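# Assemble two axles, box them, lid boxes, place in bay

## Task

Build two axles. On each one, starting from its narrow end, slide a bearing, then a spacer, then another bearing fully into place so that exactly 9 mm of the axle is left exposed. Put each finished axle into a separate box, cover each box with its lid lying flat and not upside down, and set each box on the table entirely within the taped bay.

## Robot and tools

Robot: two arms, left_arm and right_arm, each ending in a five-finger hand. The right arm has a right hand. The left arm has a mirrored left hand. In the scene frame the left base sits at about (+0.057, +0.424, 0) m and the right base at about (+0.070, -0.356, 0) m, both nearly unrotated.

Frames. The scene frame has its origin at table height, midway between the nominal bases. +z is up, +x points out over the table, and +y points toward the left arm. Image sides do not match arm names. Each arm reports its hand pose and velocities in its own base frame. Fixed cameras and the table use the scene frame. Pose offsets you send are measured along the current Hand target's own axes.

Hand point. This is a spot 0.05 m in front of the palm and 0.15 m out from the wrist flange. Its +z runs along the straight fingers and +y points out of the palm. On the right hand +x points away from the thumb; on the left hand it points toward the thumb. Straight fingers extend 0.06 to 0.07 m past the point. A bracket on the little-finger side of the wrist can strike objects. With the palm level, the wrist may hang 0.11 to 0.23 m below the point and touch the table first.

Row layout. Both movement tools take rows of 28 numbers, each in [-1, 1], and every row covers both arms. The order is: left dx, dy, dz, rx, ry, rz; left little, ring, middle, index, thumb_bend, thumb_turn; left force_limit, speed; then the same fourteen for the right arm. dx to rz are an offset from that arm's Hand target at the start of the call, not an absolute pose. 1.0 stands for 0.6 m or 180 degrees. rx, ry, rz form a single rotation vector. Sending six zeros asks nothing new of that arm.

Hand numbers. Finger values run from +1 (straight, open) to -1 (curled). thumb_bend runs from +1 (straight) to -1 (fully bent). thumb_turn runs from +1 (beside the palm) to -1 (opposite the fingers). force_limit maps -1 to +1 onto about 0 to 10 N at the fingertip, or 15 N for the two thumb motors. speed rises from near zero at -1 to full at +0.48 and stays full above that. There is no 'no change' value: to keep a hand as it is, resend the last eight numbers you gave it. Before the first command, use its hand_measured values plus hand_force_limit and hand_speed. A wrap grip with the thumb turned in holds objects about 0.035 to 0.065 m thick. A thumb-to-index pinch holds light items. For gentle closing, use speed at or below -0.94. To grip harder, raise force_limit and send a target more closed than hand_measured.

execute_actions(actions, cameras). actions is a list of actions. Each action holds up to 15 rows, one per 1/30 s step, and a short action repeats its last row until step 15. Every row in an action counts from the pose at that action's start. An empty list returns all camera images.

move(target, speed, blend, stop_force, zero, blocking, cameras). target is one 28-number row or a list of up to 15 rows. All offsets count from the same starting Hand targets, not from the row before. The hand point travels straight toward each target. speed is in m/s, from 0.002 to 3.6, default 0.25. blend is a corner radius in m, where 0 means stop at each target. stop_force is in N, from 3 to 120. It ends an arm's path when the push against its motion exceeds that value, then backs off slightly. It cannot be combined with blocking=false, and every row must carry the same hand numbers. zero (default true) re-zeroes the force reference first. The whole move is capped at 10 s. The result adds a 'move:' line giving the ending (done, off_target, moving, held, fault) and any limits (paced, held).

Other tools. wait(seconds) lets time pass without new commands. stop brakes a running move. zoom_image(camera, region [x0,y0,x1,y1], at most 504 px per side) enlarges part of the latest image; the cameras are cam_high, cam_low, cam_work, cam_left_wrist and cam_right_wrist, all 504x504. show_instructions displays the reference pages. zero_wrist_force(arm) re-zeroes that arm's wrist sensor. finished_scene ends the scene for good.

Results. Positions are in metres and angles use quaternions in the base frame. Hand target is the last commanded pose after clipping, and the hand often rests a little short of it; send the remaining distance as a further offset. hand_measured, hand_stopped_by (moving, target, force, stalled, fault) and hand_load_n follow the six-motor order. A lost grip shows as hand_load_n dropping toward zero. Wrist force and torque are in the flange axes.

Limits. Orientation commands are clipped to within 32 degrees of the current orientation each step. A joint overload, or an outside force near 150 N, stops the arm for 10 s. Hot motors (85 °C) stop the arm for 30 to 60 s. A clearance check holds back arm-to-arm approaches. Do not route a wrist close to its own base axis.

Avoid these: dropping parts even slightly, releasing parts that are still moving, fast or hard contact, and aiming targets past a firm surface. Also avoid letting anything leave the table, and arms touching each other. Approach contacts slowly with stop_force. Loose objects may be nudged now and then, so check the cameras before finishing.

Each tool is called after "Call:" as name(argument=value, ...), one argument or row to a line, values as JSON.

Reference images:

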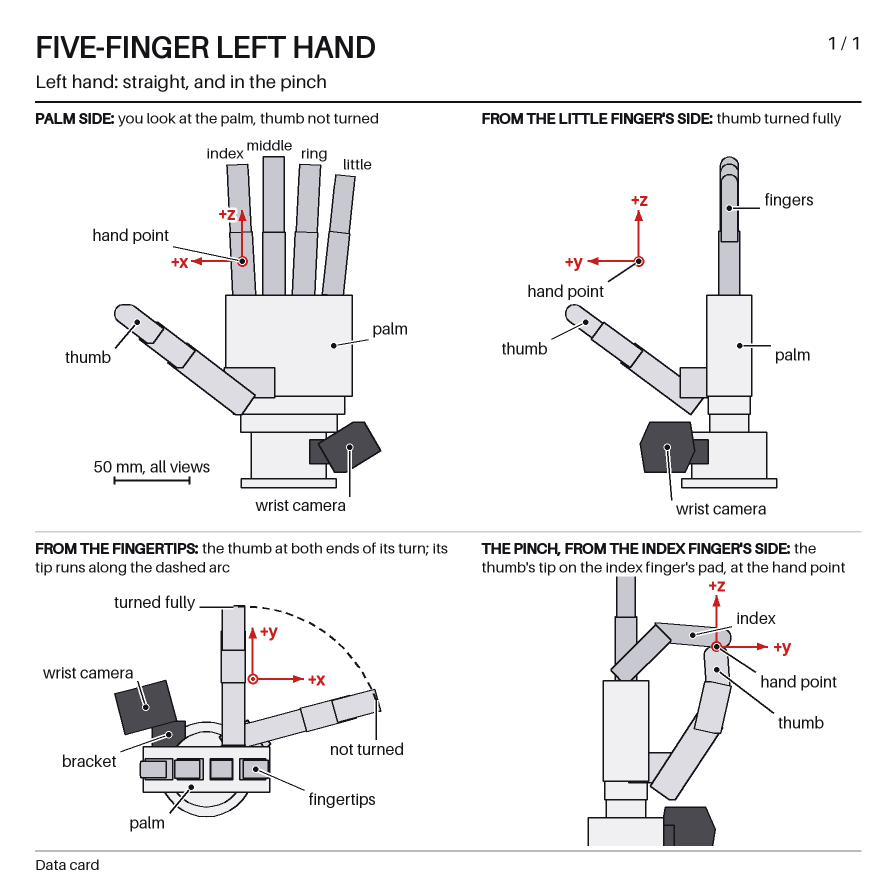

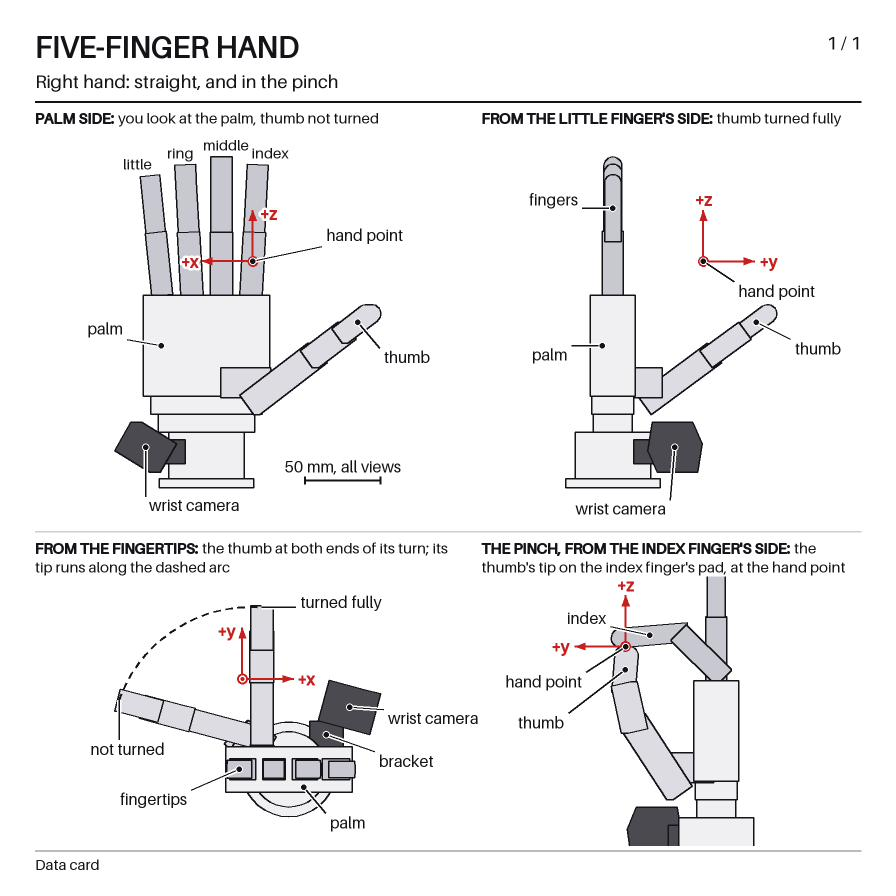

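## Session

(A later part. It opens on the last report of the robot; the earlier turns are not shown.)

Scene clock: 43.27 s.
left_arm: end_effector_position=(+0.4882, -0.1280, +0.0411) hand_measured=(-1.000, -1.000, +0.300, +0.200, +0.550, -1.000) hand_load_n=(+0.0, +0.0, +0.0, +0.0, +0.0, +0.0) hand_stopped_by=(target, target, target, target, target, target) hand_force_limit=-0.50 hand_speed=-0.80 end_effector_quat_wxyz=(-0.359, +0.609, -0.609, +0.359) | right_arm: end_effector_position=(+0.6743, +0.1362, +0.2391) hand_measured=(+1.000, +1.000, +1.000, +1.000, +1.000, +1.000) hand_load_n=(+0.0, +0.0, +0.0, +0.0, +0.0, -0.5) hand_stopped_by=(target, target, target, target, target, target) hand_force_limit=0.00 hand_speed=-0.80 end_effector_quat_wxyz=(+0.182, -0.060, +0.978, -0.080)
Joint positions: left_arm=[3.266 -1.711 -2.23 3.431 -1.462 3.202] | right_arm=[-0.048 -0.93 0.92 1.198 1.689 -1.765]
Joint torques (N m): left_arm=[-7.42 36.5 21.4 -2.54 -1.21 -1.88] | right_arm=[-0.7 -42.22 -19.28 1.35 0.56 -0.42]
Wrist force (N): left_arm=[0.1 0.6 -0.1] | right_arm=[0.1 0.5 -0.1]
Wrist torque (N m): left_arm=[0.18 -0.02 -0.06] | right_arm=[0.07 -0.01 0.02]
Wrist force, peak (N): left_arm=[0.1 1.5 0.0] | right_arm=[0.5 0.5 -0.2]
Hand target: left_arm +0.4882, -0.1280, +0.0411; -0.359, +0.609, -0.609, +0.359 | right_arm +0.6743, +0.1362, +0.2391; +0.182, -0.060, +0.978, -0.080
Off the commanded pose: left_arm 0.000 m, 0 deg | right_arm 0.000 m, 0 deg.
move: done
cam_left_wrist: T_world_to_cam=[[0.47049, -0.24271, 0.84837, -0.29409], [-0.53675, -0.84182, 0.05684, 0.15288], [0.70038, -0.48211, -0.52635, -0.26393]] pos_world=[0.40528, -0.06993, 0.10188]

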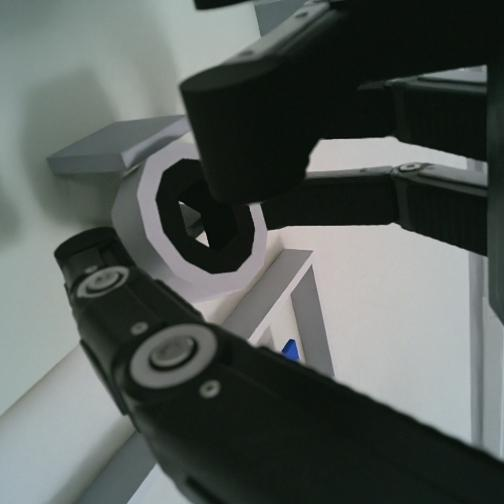

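Call:
move(
  target=[-0.05,-0.0875,-0.0485,-0.0889,0,0,-1,-1,0.3,0.2,0.75,-1,-0.5,-0.2,0,0,0,0,0,0,1,1,1,1,1,1,0,-0.8],
  cameras=["cam_left_wrist","cam_work","cam_low"],
)

Call:
zoom_image(
  camera="cam_left_wrist",
  region=[0, 50, 350, 400],
)

Call:
zoom_image(
  camera="cam_low",
  region=[330, 230, 430, 290],
)

Call:
zoom_image(
  camera="cam_work",
  region=[400, 240, 504, 380],
)

Scene clock: 44.57 s.
left_arm: end_effector_position=(+0.4882, -0.0979, +0.1010) hand_measured=(-1.000, -1.000, +0.300, +0.200, +0.750, -1.000) hand_load_n=(+0.0, +0.5, +0.0, +0.0, +0.0, +0.0) hand_stopped_by=(target, target, target, target, target, target) hand_force_limit=-0.50 hand_speed=-0.20 end_effector_quat_wxyz=(-0.270, +0.653, -0.653, +0.271) | right_arm: end_effector_position=(+0.6743, +0.1362, +0.2391) hand_measured=(+1.000, +1.000, +1.000, +1.000, +1.000, +1.000) hand_load_n=(+0.0, +0.0, +0.0, +0.0, +0.0, +0.0) hand_stopped_by=(target, target, target, target, target, target) hand_force_limit=0.00 hand_speed=-0.80 end_effector_quat_wxyz=(+0.182, -0.060, +0.978, -0.080)
Joint positions: left_arm=[3.334 -1.722 -1.932 2.859 -1.435 3.278] | right_arm=[-0.048 -0.93 0.92 1.198 1.689 -1.765]
Joint torques (N m): left_arm=[-8.8 41.06 23.49 -3.24 -1.19 -1.83] | right_arm=[-0.68 -41.24 -19.02 1.3 0.22 -0.31]
Wrist force (N): left_arm=[0.0 0.5 -0.2] | right_arm=[0.0 0.3 -0.2]
Wrist torque (N m): left_arm=[0.17 0.00 -0.05] | right_arm=[0.04 -0.02 0.02]
Wrist force, peak (N): left_arm=[0.6 2.0 -0.2] | right_arm=[0.4 0.6 0.0]
Hand target: left_arm +0.4882, -0.0980, +0.1011; -0.270, +0.653, -0.653, +0.271 | right_arm +0.6743, +0.1362, +0.2391; +0.182, -0.060, +0.978, -0.080
Off the commanded pose: left_arm 0.000 m, 0 deg | right_arm 0.000 m, 0 deg.
move: done
cam_left_wrist: T_world_to_cam=[[0.68614, -0.24275, 0.68577, -0.4265], [-0.50035, -0.84177, 0.20264, 0.14234], [0.52807, -0.48217, -0.69903, -0.11636]] pos_world=[0.4253, -0.03983, 0.1823]
Images, in order (width x height): cam_low 504x504, cam_work 504x504, cam_left_wrist 504x504.

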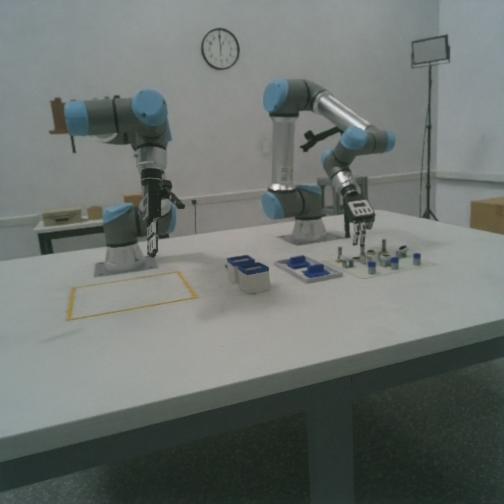

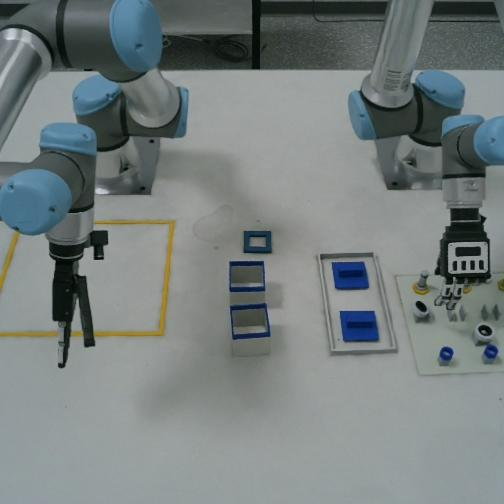

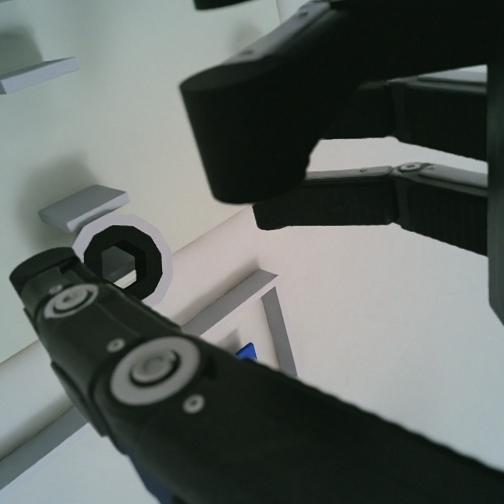

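Scaled by 1.440 from the camera's image (finer frame: 720x720).

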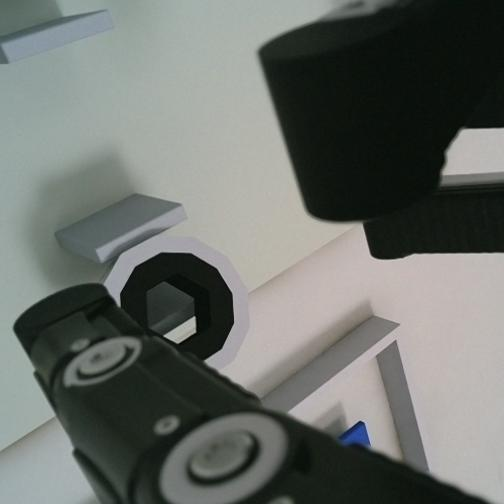

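Scaled by 5.040 from the camera's image (finer frame: 720x720).

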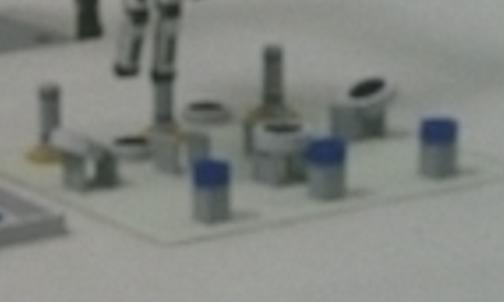

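Scaled by 3.600 from the camera's image (finer frame: 720x720).

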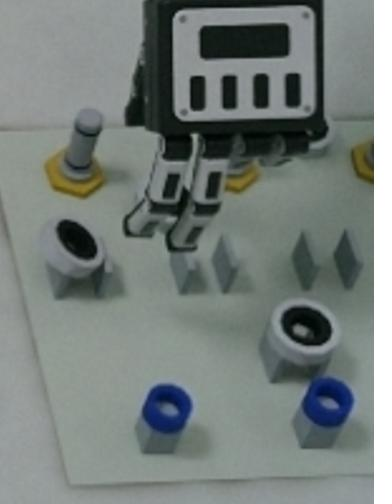

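Call:
move(
  target=[-0.0562,0.0457,-0.0433,0,-0.055,0.055,-1,-1,0.045,-0.06,0.72,-1,-0.5,0,0,0,0,0,0,0,1,1,1,1,1,1,0,-0.8],
  cameras=["cam_left_wrist"],
)

Call:
zoom_image(
  camera="cam_left_wrist",
  region=[0, 50, 350, 400],
)

Scene clock: 47.60 s.
left_arm: end_effector_position=(+0.4505, -0.0644, +0.1001) hand_measured=(-1.000, -1.000, +0.046, -0.060, +0.720, -1.000) hand_load_n=(+0.0, +0.0, +0.0, +0.0, +0.0, +0.5) hand_stopped_by=(target, target, target, target, target, target) hand_force_limit=-0.50 hand_speed=0.00 end_effector_quat_wxyz=(+0.348, -0.615, +0.681, -0.189) | right_arm: end_effector_position=(+0.6743, +0.1362, +0.2391) hand_measured=(+1.000, +1.000, +1.000, +1.000, +1.000, +1.000) hand_load_n=(+0.0, +0.0, +0.0, +0.0, +0.0, +0.0) hand_stopped_by=(target, target, target, target, target, target) hand_force_limit=0.00 hand_speed=-0.80 end_effector_quat_wxyz=(+0.182, -0.060, +0.978, -0.080)
Joint positions: left_arm=[3.291 -1.635 -2.023 2.9 -1.634 3.42] | right_arm=[-0.048 -0.93 0.92 1.198 1.689 -1.765]
Joint torques (N m): left_arm=[8.91 8.43 22.09 -3.4 -0.95 -0.56] | right_arm=[-1.2 -40.53 -20.05 1.32 0.59 -0.32]
Wrist force (N): left_arm=[-0.2 0.5 0.0] | right_arm=[0.3 0.2 0.2]
Wrist torque (N m): left_arm=[0.14 0.01 -0.09] | right_arm=[0.01 -0.07 0.03]
Wrist force, peak (N): left_arm=[-0.3 0.9 -0.5] | right_arm=[0.3 0.7 0.0]
Hand target: left_arm +0.4505, -0.0643, +0.1001; +0.348, -0.615, +0.681, -0.189 | right_arm +0.6743, +0.1362, +0.2391; +0.182, -0.060, +0.978, -0.080
Off the commanded pose: left_arm 0.000 m, 0 deg | right_arm 0.000 m, 0 deg.
move: done
cam_left_wrist: T_world_to_cam=[[0.68583, -0.40154, 0.60696, -0.39414], [-0.50064, -0.86563, -0.00696, 0.17145], [0.5282, -0.29909, -0.7947, -0.05955]] pos_world=[0.3876, -0.02766, 0.19309]

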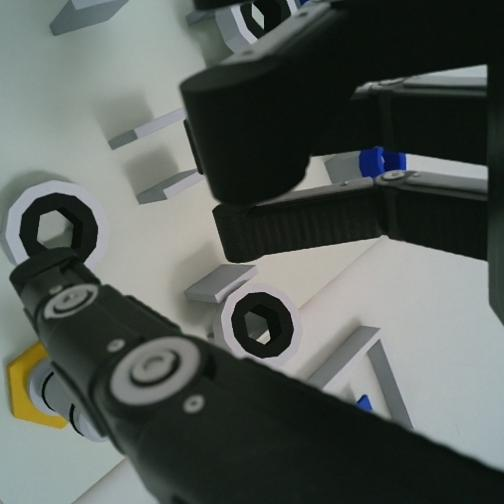

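Scaled by 1.440 from the camera's image (finer frame: 720x720).

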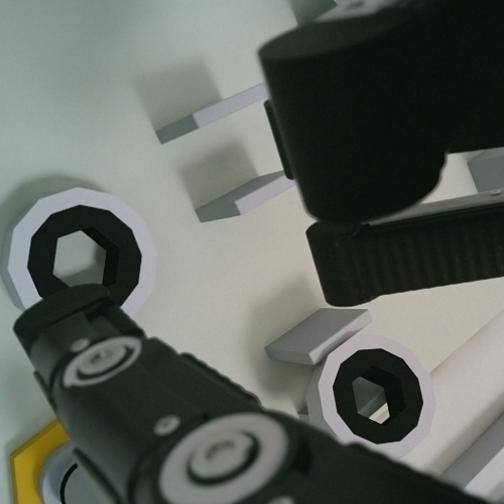

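Call:
move(
  target=[0.031,0.0856,0.0956,0,0,0,-1,-1,0.045,-0.06,0.85,-1,-0.5,0,0,0,0,0,0,0,1,1,1,1,1,1,0,-0.8],
  speed=0.06,
  stop_force=4,
  cameras=["cam_left_wrist"],
)

Call:
zoom_image(
  camera="cam_left_wrist",
  region=[30, 60, 330, 360],
)

Scene clock: 50.60 s.
left_arm: end_effector_position=(+0.4546, -0.0638, +0.0209) hand_measured=(-1.000, -1.000, +0.046, -0.060, +0.850, -1.000) hand_load_n=(+0.0, +0.0, +0.0, +0.0, +0.0, +0.0) hand_stopped_by=(target, target, target, target, target, target) hand_force_limit=-0.50 hand_speed=0.00 end_effector_quat_wxyz=(+0.348, -0.615, +0.682, -0.189) | right_arm: end_effector_position=(+0.6743, +0.1362, +0.2391) hand_measured=(+1.000, +1.000, +1.000, +1.000, +1.000, +1.000) hand_load_n=(-0.5, +0.0, +0.0, +0.0, +0.0, +0.0) hand_stopped_by=(target, target, target, target, target, target) hand_force_limit=0.00 hand_speed=-0.80 end_effector_quat_wxyz=(+0.182, -0.060, +0.978, -0.080)
Joint positions: left_arm=[3.29 -1.769 -2.116 3.126 -1.635 3.42] | right_arm=[-0.048 -0.93 0.92 1.198 1.689 -1.765]
Joint torques (N m): left_arm=[-3.94 38.65 20.11 -3.64 -1.2 -1.62] | right_arm=[-0.38 -41.19 -19.7 1.32 0.6 -0.32]
Wrist force (N): left_arm=[-1.0 -2.6 -1.3] | right_arm=[0.1 0.2 -0.2]
Wrist torque (N m): left_arm=[0.09 0.00 -0.03] | right_arm=[0.03 -0.01 0.01]
Wrist force, peak (N): left_arm=[-1.6 -6.4 -2.8] | right_arm=[-0.2 0.6 -0.3]
Hand target: left_arm +0.4546, -0.0637, +0.0209; +0.348, -0.615, +0.682, -0.189 | right_arm +0.6743, +0.1362, +0.2391; +0.182, -0.060, +0.978, -0.080
Off the commanded pose: left_arm 0.000 m, 0 deg | right_arm 0.000 m, 0 deg.
move: contact (left_arm)
cam_left_wrist: T_world_to_cam=[[0.68606, -0.40161, 0.60666, -0.34863], [-0.50052, -0.86569, -0.00706, 0.17343], [0.52802, -0.2988, -0.79493, -0.12445]] pos_world=[0.3917, -0.02707, 0.11379]

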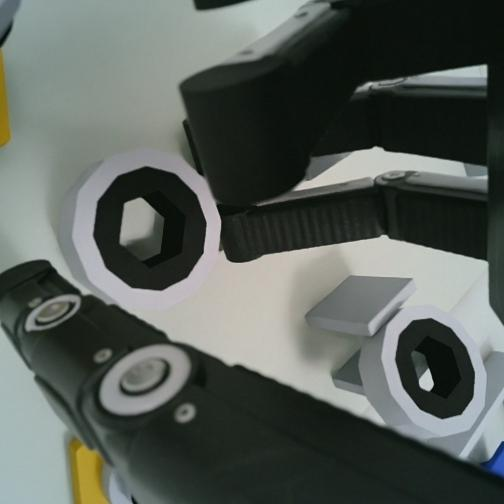

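Scaled by 1.680 from the camera's image (finer frame: 720x720).

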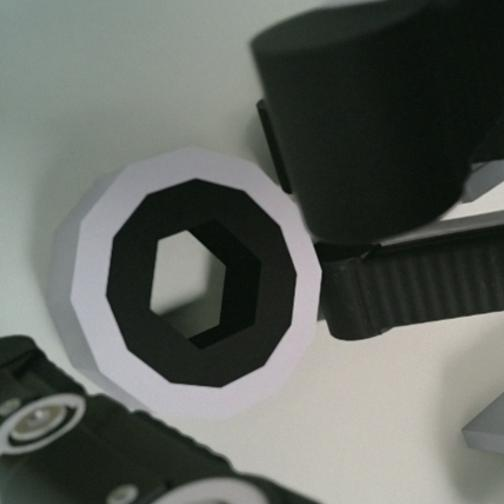

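Call:
move(
  target=[
    [-0.0006,-0.0017,-0.0017,0,0,0,-1,-1,0.045,-0.06,0.85,-1,-0.5,0,0,0,0,0,0,0,1,1,1,1,1,1,0,-0.8],
    [-0.0006,0.003,-0.0064,0,0,0,-1,-1,0.045,-0.06,0.85,-1,-0.5,0,0,0,0,0,0,0,1,1,1,1,1,1,0,-0.8],
  ],
  speed=0.03,
  cameras=["cam_left_wrist"],
)

Call:
zoom_image(
  camera="cam_left_wrist",
  region=[30, 60, 330, 360],
)

Scene clock: 51.43 s.
left_arm: end_effector_position=(+0.4506, -0.0637, +0.0225) hand_measured=(-1.000, -1.000, +0.046, -0.060, +0.850, -1.000) hand_load_n=(+0.0, +0.0, +0.0, +0.0, +0.0, +0.0) hand_stopped_by=(target, target, target, target, target, target) hand_force_limit=-0.50 hand_speed=0.00 end_effector_quat_wxyz=(+0.348, -0.615, +0.681, -0.189) | right_arm: end_effector_position=(+0.6743, +0.1362, +0.2391) hand_measured=(+1.000, +1.000, +1.000, +1.000, +1.000, +1.000) hand_load_n=(+0.0, +0.0, +0.0, +0.0, -0.5, +0.0) hand_stopped_by=(target, target, target, target, target, target) hand_force_limit=0.00 hand_speed=-0.80 end_effector_quat_wxyz=(+0.182, -0.060, +0.978, -0.080)
Joint positions: left_arm=[3.292 -1.758 -2.125 3.124 -1.633 3.421] | right_arm=[-0.048 -0.93 0.92 1.198 1.689 -1.765]
Joint torques (N m): left_arm=[2.77 11.52 21.11 0.23 1.01 1.57] | right_arm=[-0.21 -40.69 -19.7 1.25 0.57 -0.4]
Wrist force (N): left_arm=[-0.1 0.5 -0.3] | right_arm=[0.1 0.1 -0.4]
Wrist torque (N m): left_arm=[0.18 -0.03 -0.28] | right_arm=[0.04 -0.01 0.02]
Wrist force, peak (N): left_arm=[-1.3 -3.7 -2.0] | right_arm=[0.3 0.3 -0.4]
Hand target: left_arm +0.4506, -0.0637, +0.0224; +0.348, -0.615, +0.682, -0.189 | right_arm +0.6743, +0.1362, +0.2391; +0.182, -0.060, +0.978, -0.080
Off the commanded pose: left_arm 0.000 m, 0 deg | right_arm 0.000 m, 0 deg.
move: done
cam_left_wrist: T_world_to_cam=[[0.68592, -0.4016, 0.60682, -0.34683], [-0.50051, -0.8657, -0.00717, 0.17145], [0.5282, -0.2988, -0.79481, -0.12116]] pos_world=[0.3877, -0.02707, 0.11539]

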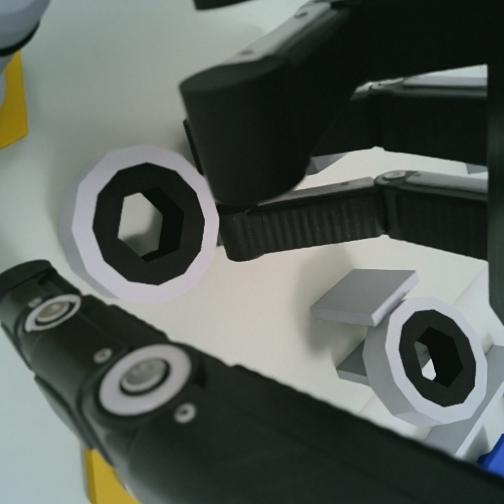

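Scaled by 1.680 from the camera's image (finer frame: 720x720).

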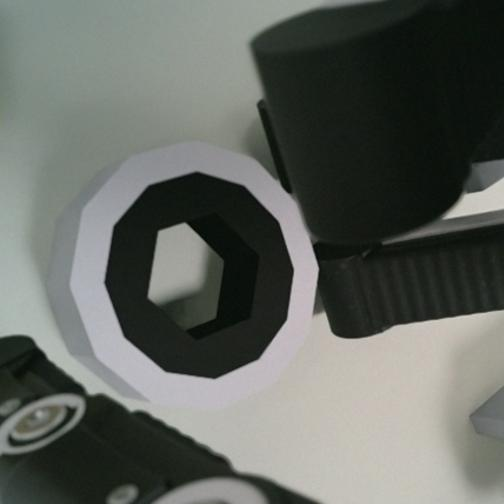

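Call:
move(
  target=[0,0,0,0,0,0,-1,-1,0.045,-0.06,0.45,-1,-0.45,-0.8,0,0,0,0,0,0,1,1,1,1,1,1,0,-0.8],
  cameras=["cam_left_wrist"],
)

Call:
zoom_image(
  camera="cam_left_wrist",
  region=[30, 60, 330, 360],
)

Scene clock: 53.33 s.
left_arm: end_effector_position=(+0.4506, -0.0637, +0.0224) hand_measured=(-1.000, -1.000, +0.046, -0.060, +0.450, -1.000) hand_load_n=(+0.0, +0.0, +0.0, +0.0, +0.0, +0.0) hand_stopped_by=(target, target, target, target, target, target) hand_force_limit=-0.45 hand_speed=-0.80 end_effector_quat_wxyz=(+0.348, -0.615, +0.682, -0.189) | right_arm: end_effector_position=(+0.6743, +0.1362, +0.2391) hand_measured=(+1.000, +1.000, +1.000, +1.000, +1.000, +1.000) hand_load_n=(+0.0, +0.0, +0.0, +0.0, +0.0, +0.0) hand_stopped_by=(target, target, target, target, target, target) hand_force_limit=0.00 hand_speed=-0.80 end_effector_quat_wxyz=(+0.182, -0.060, +0.978, -0.080)
Joint positions: left_arm=[3.292 -1.758 -2.125 3.124 -1.633 3.421] | right_arm=[-0.048 -0.93 0.92 1.198 1.689 -1.765]
Joint torques (N m): left_arm=[-4.67 11.2 21.43 -2.27 -1.14 -1.55] | right_arm=[-0.53 -39.79 -19.58 1.13 0.72 -0.36]
Wrist force (N): left_arm=[-0.1 0.6 -0.2] | right_arm=[0.0 0.3 -0.1]
Wrist torque (N m): left_arm=[0.18 -0.03 -0.28] | right_arm=[0.05 0.00 0.01]
Wrist force, peak (N): left_arm=[-0.1 0.6 -0.4] | right_arm=[0.3 0.5 -0.3]
Hand target: left_arm +0.4506, -0.0637, +0.0224; +0.348, -0.615, +0.682, -0.189 | right_arm +0.6743, +0.1362, +0.2391; +0.182, -0.060, +0.978, -0.080
Off the commanded pose: left_arm 0.000 m, 0 deg | right_arm 0.000 m, 0 deg.
move: done
cam_left_wrist: T_world_to_cam=[[0.68606, -0.40161, 0.60666, -0.3468], [-0.50052, -0.86569, -0.00706, 0.17144], [0.52802, -0.2988, -0.79493, -0.12115]] pos_world=[0.3877, -0.02707, 0.11529]

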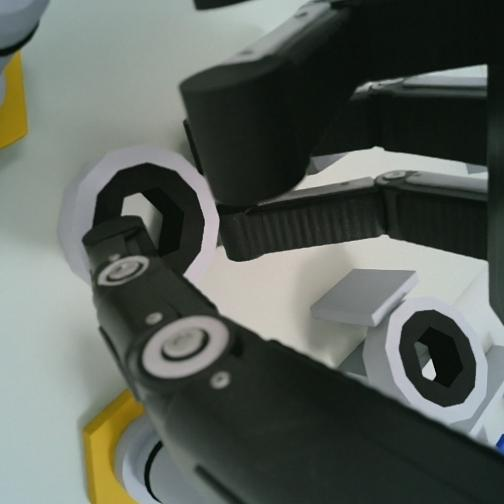

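Scaled by 1.680 from the camera's image (finer frame: 720x720).

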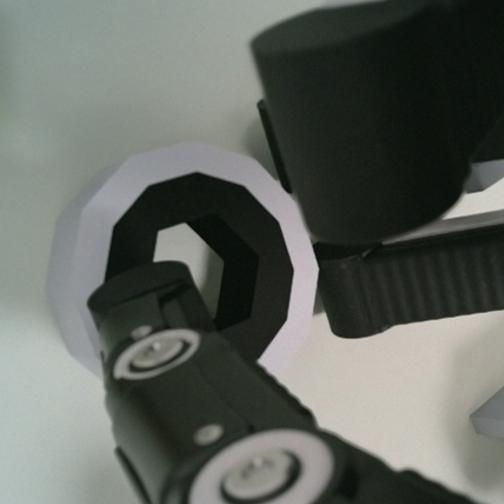

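Call:
move(
  target=[
    [0,0,0,0,0,0,-1,-1,0.055,0.0,0.85,-1,-0.45,0,0,0,0,0,0,0,1,1,1,1,1,1,0,-0.8],
    [-0.0122,-0.0343,-0.0343,0,0,0,-1,-1,0.055,0.0,0.85,-1,-0.45,0,0,0,0,0,0,0,1,1,1,1,1,1,0,-0.8],
    [-0.0192,-0.0347,-0.05,0.0889,-0.003,0.0048,-1,-1,0.055,0.0,0.85,-1,-0.45,0,0,0,0,0,0,0,1,1,1,1,1,1,0,-0.8],
  ],
  speed=0.12,
  cameras=["cam_left_wrist"],
)

Call:
zoom_image(
  camera="cam_left_wrist",
  region=[0, 50, 350, 400],
)

Scene clock: 58.20 s.
left_arm: end_effector_position=(+0.4442, -0.0612, +0.0601) hand_measured=(-1.000, -1.000, +0.056, +0.000, +0.850, -1.000) hand_load_n=(+0.0, +0.0, +0.0, +0.0, +0.0, +0.0) hand_stopped_by=(target, target, target, target, target, target) hand_force_limit=-0.45 hand_speed=0.00 end_effector_quat_wxyz=(+0.435, -0.557, +0.651, -0.277) | right_arm: end_effector_position=(+0.6743, +0.1362, +0.2391) hand_measured=(+1.000, +1.000, +1.000, +1.000, +1.000, +1.000) hand_load_n=(+0.0, +0.0, +0.0, +0.0, +0.0, +0.0) hand_stopped_by=(target, target, target, target, target, target) hand_force_limit=0.00 hand_speed=-0.80 end_effector_quat_wxyz=(+0.182, -0.060, +0.978, -0.080)
Joint positions: left_arm=[3.377 -1.538 -2.339 3.387 -1.487 3.483] | right_arm=[-0.048 -0.93 0.92 1.198 1.689 -1.765]
Joint torques (N m): left_arm=[-8.34 1.99 17.46 -0.81 -0.99 -1.96] | right_arm=[-1.4 -40.65 -19.54 1.25 0.7 -0.28]
Wrist force (N): left_arm=[0.0 0.6 -0.3] | right_arm=[0.0 0.0 0.1]
Wrist torque (N m): left_arm=[0.19 -0.05 -0.26] | right_arm=[0.01 -0.01 0.00]
Wrist force, peak (N): left_arm=[0.1 1.2 0.5] | right_arm=[-0.1 0.5 -0.5]
Hand target: left_arm +0.4442, -0.0612, +0.0600; +0.435, -0.557, +0.652, -0.277 | right_arm +0.6743, +0.1362, +0.2391; +0.182, -0.060, +0.978, -0.080
Off the commanded pose: left_arm 0.000 m, 0 deg | right_arm 0.000 m, 0 deg.
move: done
cam_left_wrist: T_world_to_cam=[[0.4701, -0.45489, 0.75636, -0.28056], [-0.53806, -0.827, -0.16295, 0.19916], [0.69964, -0.33036, -0.63354, -0.17486]] pos_world=[0.36139, -0.02069, 0.13388]

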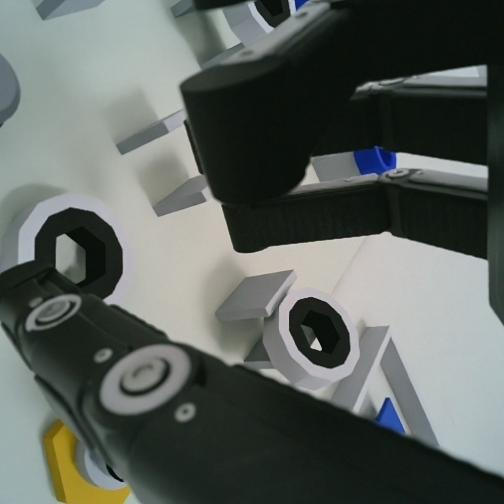

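Scaled by 1.440 from the camera's image (finer frame: 720x720).

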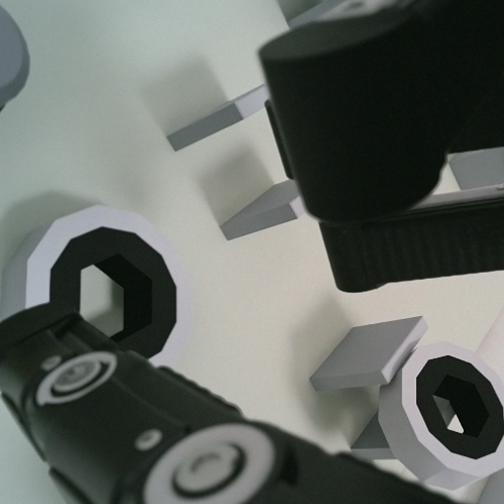

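Call:
move(
  target=[-0.071,-0.1148,0.1393,0,0,0,-1,-1,0.12,0.07,0.85,-1,-0.45,0,0,0,0,0,0,0,1,1,1,1,1,1,0,-0.8],
  speed=0.2,
  cameras=["cam_left_wrist"],
)

Call:
zoom_image(
  camera="cam_left_wrist",
  region=[0, 50, 350, 400],
)

Scene clock: 59.90 s.
left_arm: end_effector_position=(+0.5507, -0.0254, +0.0899) hand_measured=(-1.000, -1.000, +0.120, +0.070, +0.850, -1.000) hand_load_n=(+0.0, +0.0, +0.0, +0.0, +0.0, +0.0) hand_stopped_by=(target, target, target, target, target, target) hand_force_limit=-0.45 hand_speed=0.00 end_effector_quat_wxyz=(+0.435, -0.557, +0.652, -0.276) | right_arm: end_effector_position=(+0.6743, +0.1362, +0.2391) hand_measured=(+1.000, +1.000, +1.000, +1.000, +1.000, +1.000) hand_load_n=(+0.0, +0.0, +0.0, +0.0, -0.5, +0.0) hand_stopped_by=(target, target, target, target, target, target) hand_force_limit=0.00 hand_speed=-0.80 end_effector_quat_wxyz=(+0.182, -0.060, +0.978, -0.080)
Joint positions: left_arm=[3.406 -1.727 -2.036 3.271 -1.461 3.497] | right_arm=[-0.048 -0.93 0.92 1.198 1.689 -1.765]
Joint torques (N m): left_arm=[-8.67 32.89 23.96 2.33 -1.34 -1.71] | right_arm=[-0.48 -40.85 -19.59 1.24 0.62 -0.48]
Wrist force (N): left_arm=[-0.1 0.3 -0.1] | right_arm=[0.3 0.3 -0.2]
Wrist torque (N m): left_arm=[0.11 -0.01 -0.27] | right_arm=[0.06 -0.05 0.03]
Wrist force, peak (N): left_arm=[0.7 1.7 -1.3] | right_arm=[0.1 0.6 -0.1]
Hand target: left_arm +0.5507, -0.0254, +0.0900; +0.435, -0.557, +0.652, -0.277 | right_arm +0.6743, +0.1362, +0.2391; +0.182, -0.060, +0.978, -0.080
Off the commanded pose: left_arm 0.000 m, 0 deg | right_arm 0.000 m, 0 deg.
move: done
cam_left_wrist: T_world_to_cam=[[0.47022, -0.45488, 0.75629, -0.337], [-0.53818, -0.82696, -0.16278, 0.29096], [0.69947, -0.33048, -0.63367, -0.21849]] pos_world=[0.46789, 0.01511, 0.16378]

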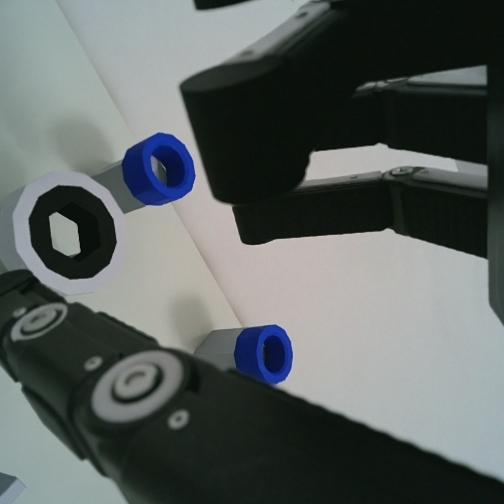

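Scaled by 1.440 from the camera's image (finer frame: 720x720).

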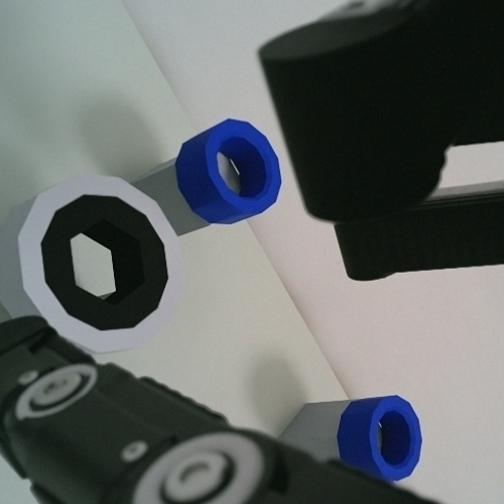

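Call:
move(
  target=[0.0033,0.038,0.036,0,0,0,-1,-1,0.12,0.07,0.85,-1,-0.45,0,0,0,0,0,0,0,1,1,1,1,1,1,0,-0.8],
  speed=0.1,
  cameras=["cam_left_wrist"],
)

Call:
zoom_image(
  camera="cam_left_wrist",
  region=[0, 50, 350, 400],
)

Scene clock: 60.87 s.
left_arm: end_effector_position=(+0.5585, -0.0194, +0.0600) hand_measured=(-1.000, -1.000, +0.120, +0.070, +0.850, -1.000) hand_load_n=(+0.0, +0.0, +0.0, +0.0, +0.0, +0.0) hand_stopped_by=(target, target, target, target, target, target) hand_force_limit=-0.45 hand_speed=0.00 end_effector_quat_wxyz=(+0.435, -0.557, +0.652, -0.276) | right_arm: end_effector_position=(+0.6743, +0.1362, +0.2391) hand_measured=(+1.000, +1.000, +1.000, +1.000, +1.000, +1.000) hand_load_n=(+0.0, +0.0, +0.0, +0.0, +0.0, +0.0) hand_stopped_by=(target, target, target, target, target, target) hand_force_limit=0.00 hand_speed=-0.80 end_effector_quat_wxyz=(+0.182, -0.060, +0.978, -0.080)
Joint positions: left_arm=[3.417 -1.792 -2.051 3.351 -1.452 3.502] | right_arm=[-0.048 -0.93 0.92 1.198 1.689 -1.765]
Joint torques (N m): left_arm=[-7.07 38.13 23.23 -1.74 -1.1 -1.49] | right_arm=[-0.32 -41.06 -19.82 1.4 0.76 -0.49]
Wrist force (N): left_arm=[-0.1 0.5 -0.1] | right_arm=[0.2 0.3 -0.2]
Wrist torque (N m): left_arm=[0.14 -0.01 -0.28] | right_arm=[0.05 -0.04 0.02]
Wrist force, peak (N): left_arm=[0.1 1.2 0.4] | right_arm=[0.5 0.4 -0.4]
Hand target: left_arm +0.5586, -0.0194, +0.0601; +0.435, -0.557, +0.652, -0.277 | right_arm +0.6743, +0.1362, +0.2391; +0.182, -0.060, +0.978, -0.080
Off the commanded pose: left_arm 0.000 m, 0 deg | right_arm 0.000 m, 0 deg.
move: done
cam_left_wrist: T_world_to_cam=[[0.47028, -0.45491, 0.75624, -0.31534], [-0.53819, -0.82696, -0.16277, 0.29526], [0.69942, -0.33045, -0.63372, -0.24088]] pos_world=[0.47569, 0.02111, 0.13388]

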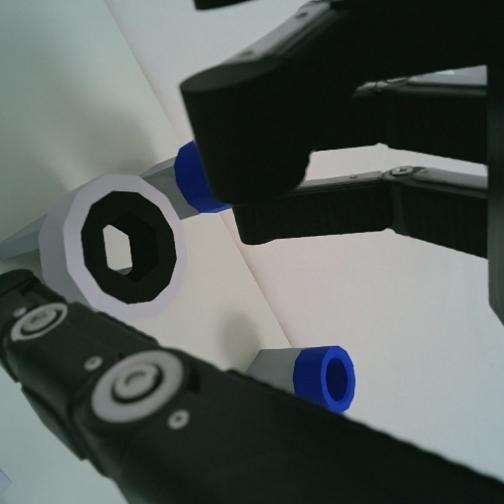

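Scaled by 1.440 from the camera's image (finer frame: 720x720).

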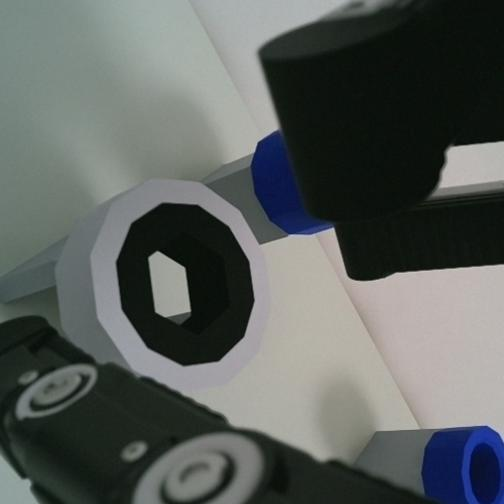

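Call:
move(
  target=[0.0103,0.0308,0.0171,0,0,0,-1,-1,0.12,0.07,0.85,-1,-0.45,0,0,0,0,0,0,0,1,1,1,1,1,1,0,-0.8],
  speed=0.05,
  stop_force=4,
  cameras=["cam_left_wrist"],
)

Call:
zoom_image(
  camera="cam_left_wrist",
  region=[30, 60, 330, 360],
)

Scene clock: 62.73 s.
left_arm: end_effector_position=(+0.5586, -0.0199, +0.0381) hand_measured=(-1.000, -1.000, +0.120, +0.070, +0.850, -1.000) hand_load_n=(+0.0, +0.0, -6.0, +0.0, +0.0, +0.0) hand_stopped_by=(target, target, target, target, target, target) hand_force_limit=-0.45 hand_speed=0.00 end_effector_quat_wxyz=(+0.435, -0.557, +0.652, -0.277) | right_arm: end_effector_position=(+0.6743, +0.1362, +0.2391) hand_measured=(+1.000, +1.000, +1.000, +1.000, +1.000, +1.000) hand_load_n=(+0.0, +0.0, +0.0, +0.0, +0.0, -0.5) hand_stopped_by=(target, target, target, target, target, target) hand_force_limit=0.00 hand_speed=-0.80 end_effector_quat_wxyz=(+0.182, -0.060, +0.978, -0.080)
Joint positions: left_arm=[3.415 -1.831 -2.073 3.413 -1.453 3.501] | right_arm=[-0.048 -0.93 0.92 1.198 1.689 -1.765]
Joint torques (N m): left_arm=[-1.29 43.24 23.5 -1.77 1.18 -1.43] | right_arm=[-0.8 -40.39 -20.04 1.28 0.71 -0.31]
Wrist force (N): left_arm=[0.2 2.5 -3.2] | right_arm=[0.2 0.2 -0.1]
Wrist torque (N m): left_arm=[0.25 -0.12 -0.13] | right_arm=[0.03 -0.04 0.02]
Wrist force, peak (N): left_arm=[-0.7 0.2 -4.8] | right_arm=[0.6 0.5 -0.2]
Hand target: left_arm +0.5586, -0.0199, +0.0381; +0.435, -0.557, +0.652, -0.277 | right_arm +0.6743, +0.1362, +0.2391; +0.182, -0.060, +0.978, -0.080
Off the commanded pose: left_arm 0.000 m, 0 deg | right_arm 0.000 m, 0 deg.
move: done
cam_left_wrist: T_world_to_cam=[[0.47006, -0.45489, 0.75638, -0.29894], [-0.53813, -0.82697, -0.16291, 0.29123], [0.69961, -0.33045, -0.63352, -0.25521]] pos_world=[0.47579, 0.02051, 0.11188]

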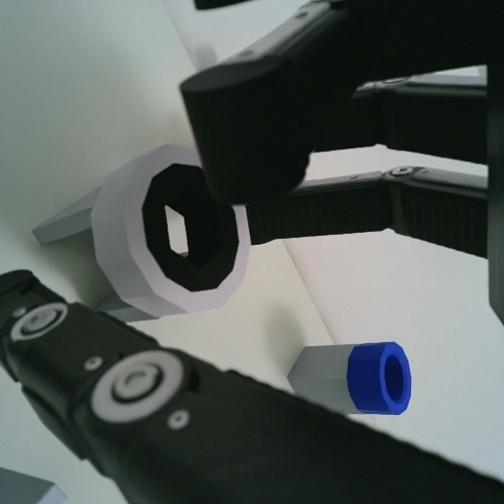

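Scaled by 1.680 from the camera's image (finer frame: 720x720).

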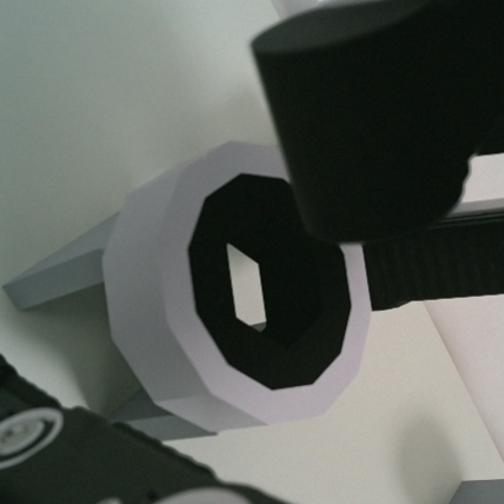

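Call:
move(
  target=[0,0.004,-0.0073,0,0,0,-1,-1,0.12,0.07,0.85,-1,-0.45,0,0,0,0,0,0,0,1,1,1,1,1,1,0,-0.8],
  speed=0.03,
  cameras=["cam_left_wrist","cam_high"],
)

Call:
zoom_image(
  camera="cam_left_wrist",
  region=[30, 60, 330, 360],
)

Call:
zoom_image(
  camera="cam_high",
  region=[180, 360, 300, 480],
)

Scene clock: 63.37 s.
left_arm: end_effector_position=(+0.5536, -0.0199, +0.0382) hand_measured=(-1.000, -1.000, +0.120, +0.070, +0.850, -1.000) hand_load_n=(+0.0, +0.0, +0.0, +0.0, +0.5, +0.0) hand_stopped_by=(target, target, target, target, target, target) hand_force_limit=-0.45 hand_speed=0.00 end_effector_quat_wxyz=(+0.435, -0.557, +0.651, -0.277) | right_arm: end_effector_position=(+0.6743, +0.1362, +0.2391) hand_measured=(+1.000, +1.000, +1.000, +1.000, +1.000, +1.000) hand_load_n=(+0.0, +0.0, +0.0, +0.0, +0.0, +0.0) hand_stopped_by=(target, target, target, target, target, target) hand_force_limit=0.00 hand_speed=-0.80 end_effector_quat_wxyz=(+0.182, -0.060, +0.978, -0.080)
Joint positions: left_arm=[3.42 -1.821 -2.088 3.416 -1.45 3.503] | right_arm=[-0.048 -0.93 0.92 1.198 1.689 -1.765]
Joint torques (N m): left_arm=[-4.35 15.14 20.6 -0.13 -0.86 0.79] | right_arm=[-0.3 -38.98 -19.71 1.47 0.65 -0.52]
Wrist force (N): left_arm=[-0.1 -0.2 -0.1] | right_arm=[0.1 0.3 0.0]
Wrist torque (N m): left_arm=[0.03 -0.02 -0.25] | right_arm=[0.03 -0.02 0.02]
Wrist force, peak (N): left_arm=[0.2 2.6 -3.3] | right_arm=[0.3 0.5 -0.2]
Hand target: left_arm +0.5536, -0.0199, +0.0381; +0.435, -0.557, +0.652, -0.277 | right_arm +0.6743, +0.1362, +0.2391; +0.182, -0.060, +0.978, -0.080
Off the commanded pose: left_arm 0.000 m, 0 deg | right_arm 0.000 m, 0 deg.
move: done
cam_left_wrist: T_world_to_cam=[[0.46977, -0.455, 0.7565, -0.29657], [-0.53814, -0.82691, -0.16318, 0.28868], [0.6998, -0.33044, -0.63331, -0.25167]] pos_world=[0.47079, 0.02061, 0.11208]
Images, in order (width x height): cam_high 504x504, cam_left_wrist 504x504.

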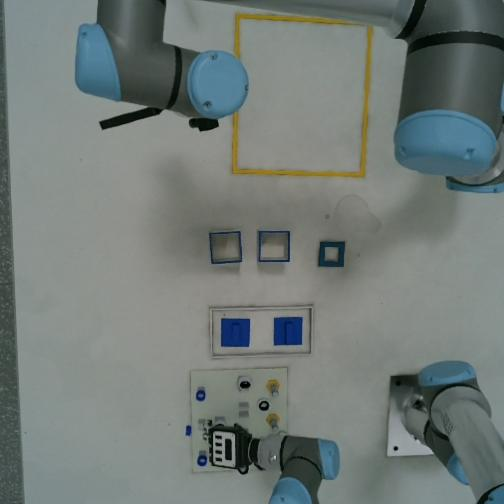

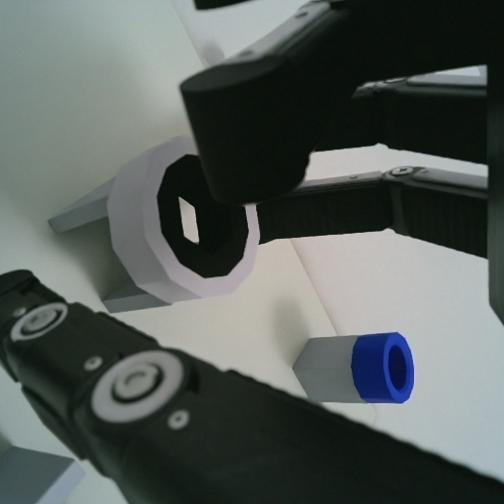

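Scaled by 1.680 from the camera's image (finer frame: 720x720).

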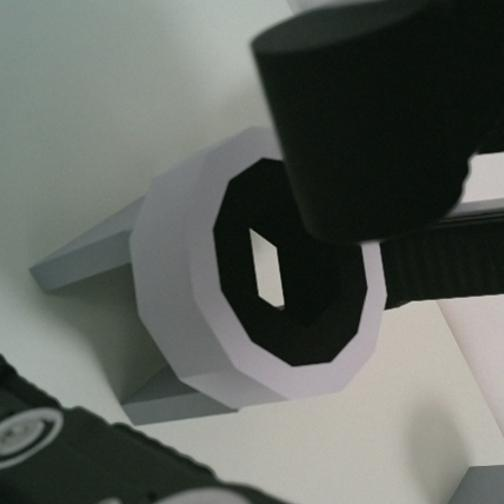

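Scaled by 4.200 from the camera's image (finer frame: 720x720).

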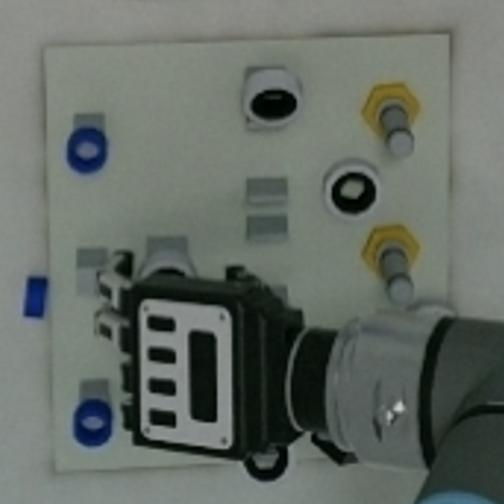

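Call:
move(
  target=[0,0,0,0,0,0,-1,-1,0.12,0.07,0.48,-1,-0.5,-0.85,0,0,0,0,0,0,1,1,1,1,1,1,0,-0.8],
  cameras=["cam_left_wrist"],
)

Call:
zoom_image(
  camera="cam_left_wrist",
  region=[30, 60, 330, 360],
)

Scene clock: 65.50 s.
left_arm: end_effector_position=(+0.5536, -0.0199, +0.0381) hand_measured=(-1.000, -1.000, +0.120, +0.070, +0.480, -1.000) hand_load_n=(+0.0, +0.5, +0.0, +0.0, +0.0, +0.0) hand_stopped_by=(target, target, target, target, target, target) hand_force_limit=-0.50 hand_speed=-0.85 end_effector_quat_wxyz=(+0.435, -0.557, +0.652, -0.277) | right_arm: end_effector_position=(+0.6743, +0.1362, +0.2391) hand_measured=(+1.000, +1.000, +1.000, +1.000, +1.000, +1.000) hand_load_n=(+0.0, +0.0, +0.5, +0.0, -0.5, +0.0) hand_stopped_by=(target, target, target, target, target, target) hand_force_limit=0.00 hand_speed=-0.80 end_effector_quat_wxyz=(+0.182, -0.060, +0.978, -0.080)
Joint positions: left_arm=[3.419 -1.821 -2.088 3.416 -1.45 3.503] | right_arm=[-0.048 -0.93 0.92 1.198 1.689 -1.765]
Joint torques (N m): left_arm=[-6.03 14.7 22.46 -2.23 -1.11 -1.75] | right_arm=[-0.83 -40.76 -19.94 1.46 0.77 -0.34]
Wrist force (N): left_arm=[0.0 -0.1 -0.3] | right_arm=[0.0 0.3 -0.1]
Wrist torque (N m): left_arm=[0.05 -0.04 -0.25] | right_arm=[0.05 -0.01 0.01]
Wrist force, peak (N): left_arm=[0.1 -0.4 -0.3] | right_arm=[0.8 0.7 -0.2]
Hand target: left_arm +0.5536, -0.0199, +0.0381; +0.435, -0.557, +0.652, -0.277 | right_arm +0.6743, +0.1362, +0.2391; +0.182, -0.060, +0.978, -0.080
Off the commanded pose: left_arm 0.000 m, 0 deg | right_arm 0.000 m, 0 deg.
move: done
cam_left_wrist: T_world_to_cam=[[0.47006, -0.45489, 0.75638, -0.29667], [-0.53813, -0.82697, -0.16291, 0.28855], [0.69961, -0.33045, -0.63352, -0.25165]] pos_world=[0.47079, 0.02051, 0.11198]

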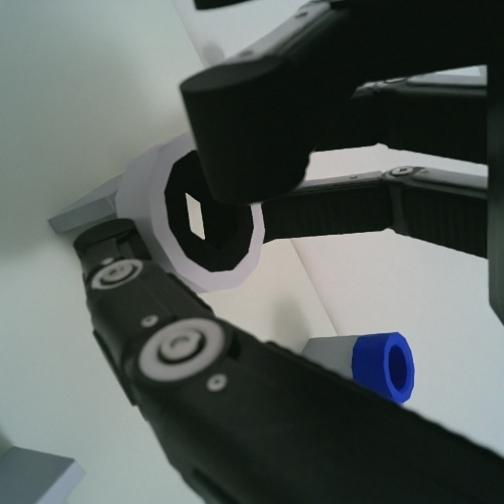

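Scaled by 1.680 from the camera's image (finer frame: 720x720).

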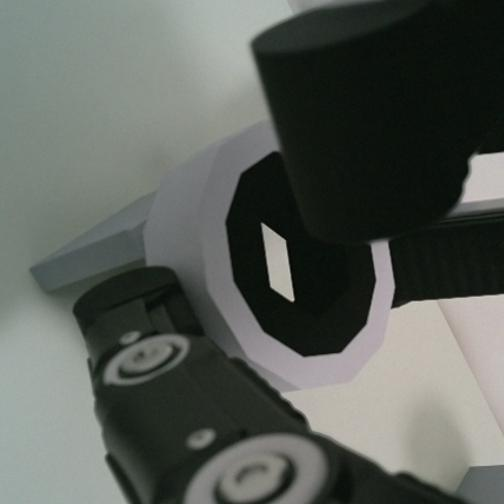

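Call:
move(
  target=[0,0,0,0,0,0,-1,-1,0.12,0.07,0.25,-1,-0.5,-0.88,0,0,0,0,0,0,1,1,1,1,1,1,0,-0.8],
  cameras=["cam_left_wrist"],
)

Call:
zoom_image(
  camera="cam_left_wrist",
  region=[30, 60, 330, 360],
)

Scene clock: 66.43 s.
left_arm: end_effector_position=(+0.5536, -0.0199, +0.0381) hand_measured=(-1.000, -1.000, +0.120, +0.070, +0.386, -1.000) hand_load_n=(+0.0, +0.0, +2.0, +2.0, +3.5, +0.0) hand_stopped_by=(target, target, target, target, force, target) hand_force_limit=-0.50 hand_speed=-0.88 end_effector_quat_wxyz=(+0.435, -0.557, +0.652, -0.277) | right_arm: end_effector_position=(+0.6743, +0.1362, +0.2391) hand_measured=(+1.000, +1.000, +1.000, +1.000, +1.000, +1.000) hand_load_n=(+0.0, +0.0, +0.0, +0.0, +0.0, +0.0) hand_stopped_by=(target, target, target, target, target, target) hand_force_limit=0.00 hand_speed=-0.80 end_effector_quat_wxyz=(+0.182, -0.060, +0.978, -0.080)
Joint positions: left_arm=[3.419 -1.821 -2.088 3.416 -1.45 3.503] | right_arm=[-0.048 -0.93 0.92 1.198 1.689 -1.765]
Joint torques (N m): left_arm=[-6.04 14.99 22.17 -2.15 -1.15 -1.63] | right_arm=[-1.79 -40.49 -19.77 1.15 0.78 -0.38]
Wrist force (N): left_arm=[0.2 0.4 -0.1] | right_arm=[0.3 0.1 0.1]
Wrist torque (N m): left_arm=[0.07 -0.05 -0.26] | right_arm=[0.01 -0.05 0.02]
Wrist force, peak (N): left_arm=[0.3 0.5 0.1] | right_arm=[0.4 0.5 0.1]
Hand target: left_arm +0.5536, -0.0199, +0.0381; +0.435, -0.557, +0.652, -0.277 | right_arm +0.6743, +0.1362, +0.2391; +0.182, -0.060, +0.978, -0.080
Off the commanded pose: left_arm 0.000 m, 0 deg | right_arm 0.000 m, 0 deg.
move: done
cam_left_wrist: T_world_to_cam=[[0.47006, -0.45489, 0.75638, -0.29667], [-0.53813, -0.82697, -0.16291, 0.28855], [0.69961, -0.33045, -0.63352, -0.25165]] pos_world=[0.47079, 0.02051, 0.11198]

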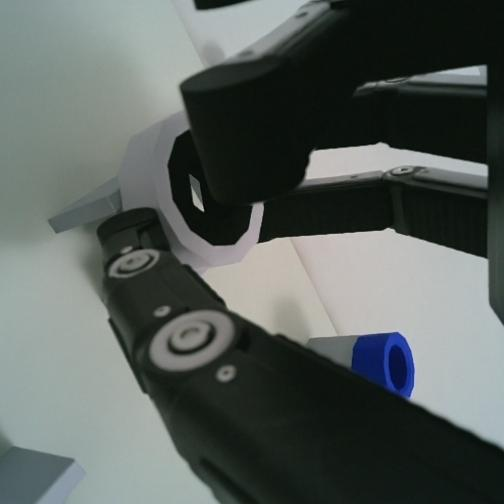

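Scaled by 1.680 from the camera's image (finer frame: 720x720).

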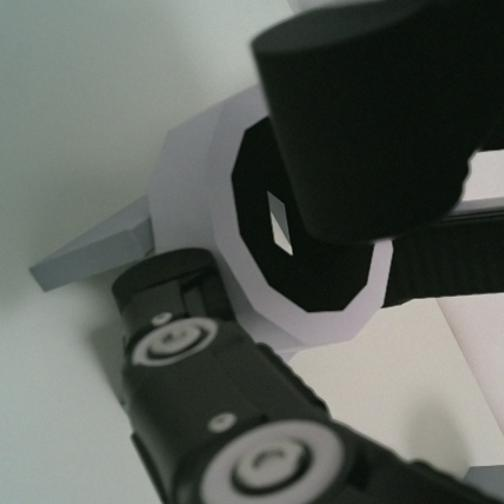

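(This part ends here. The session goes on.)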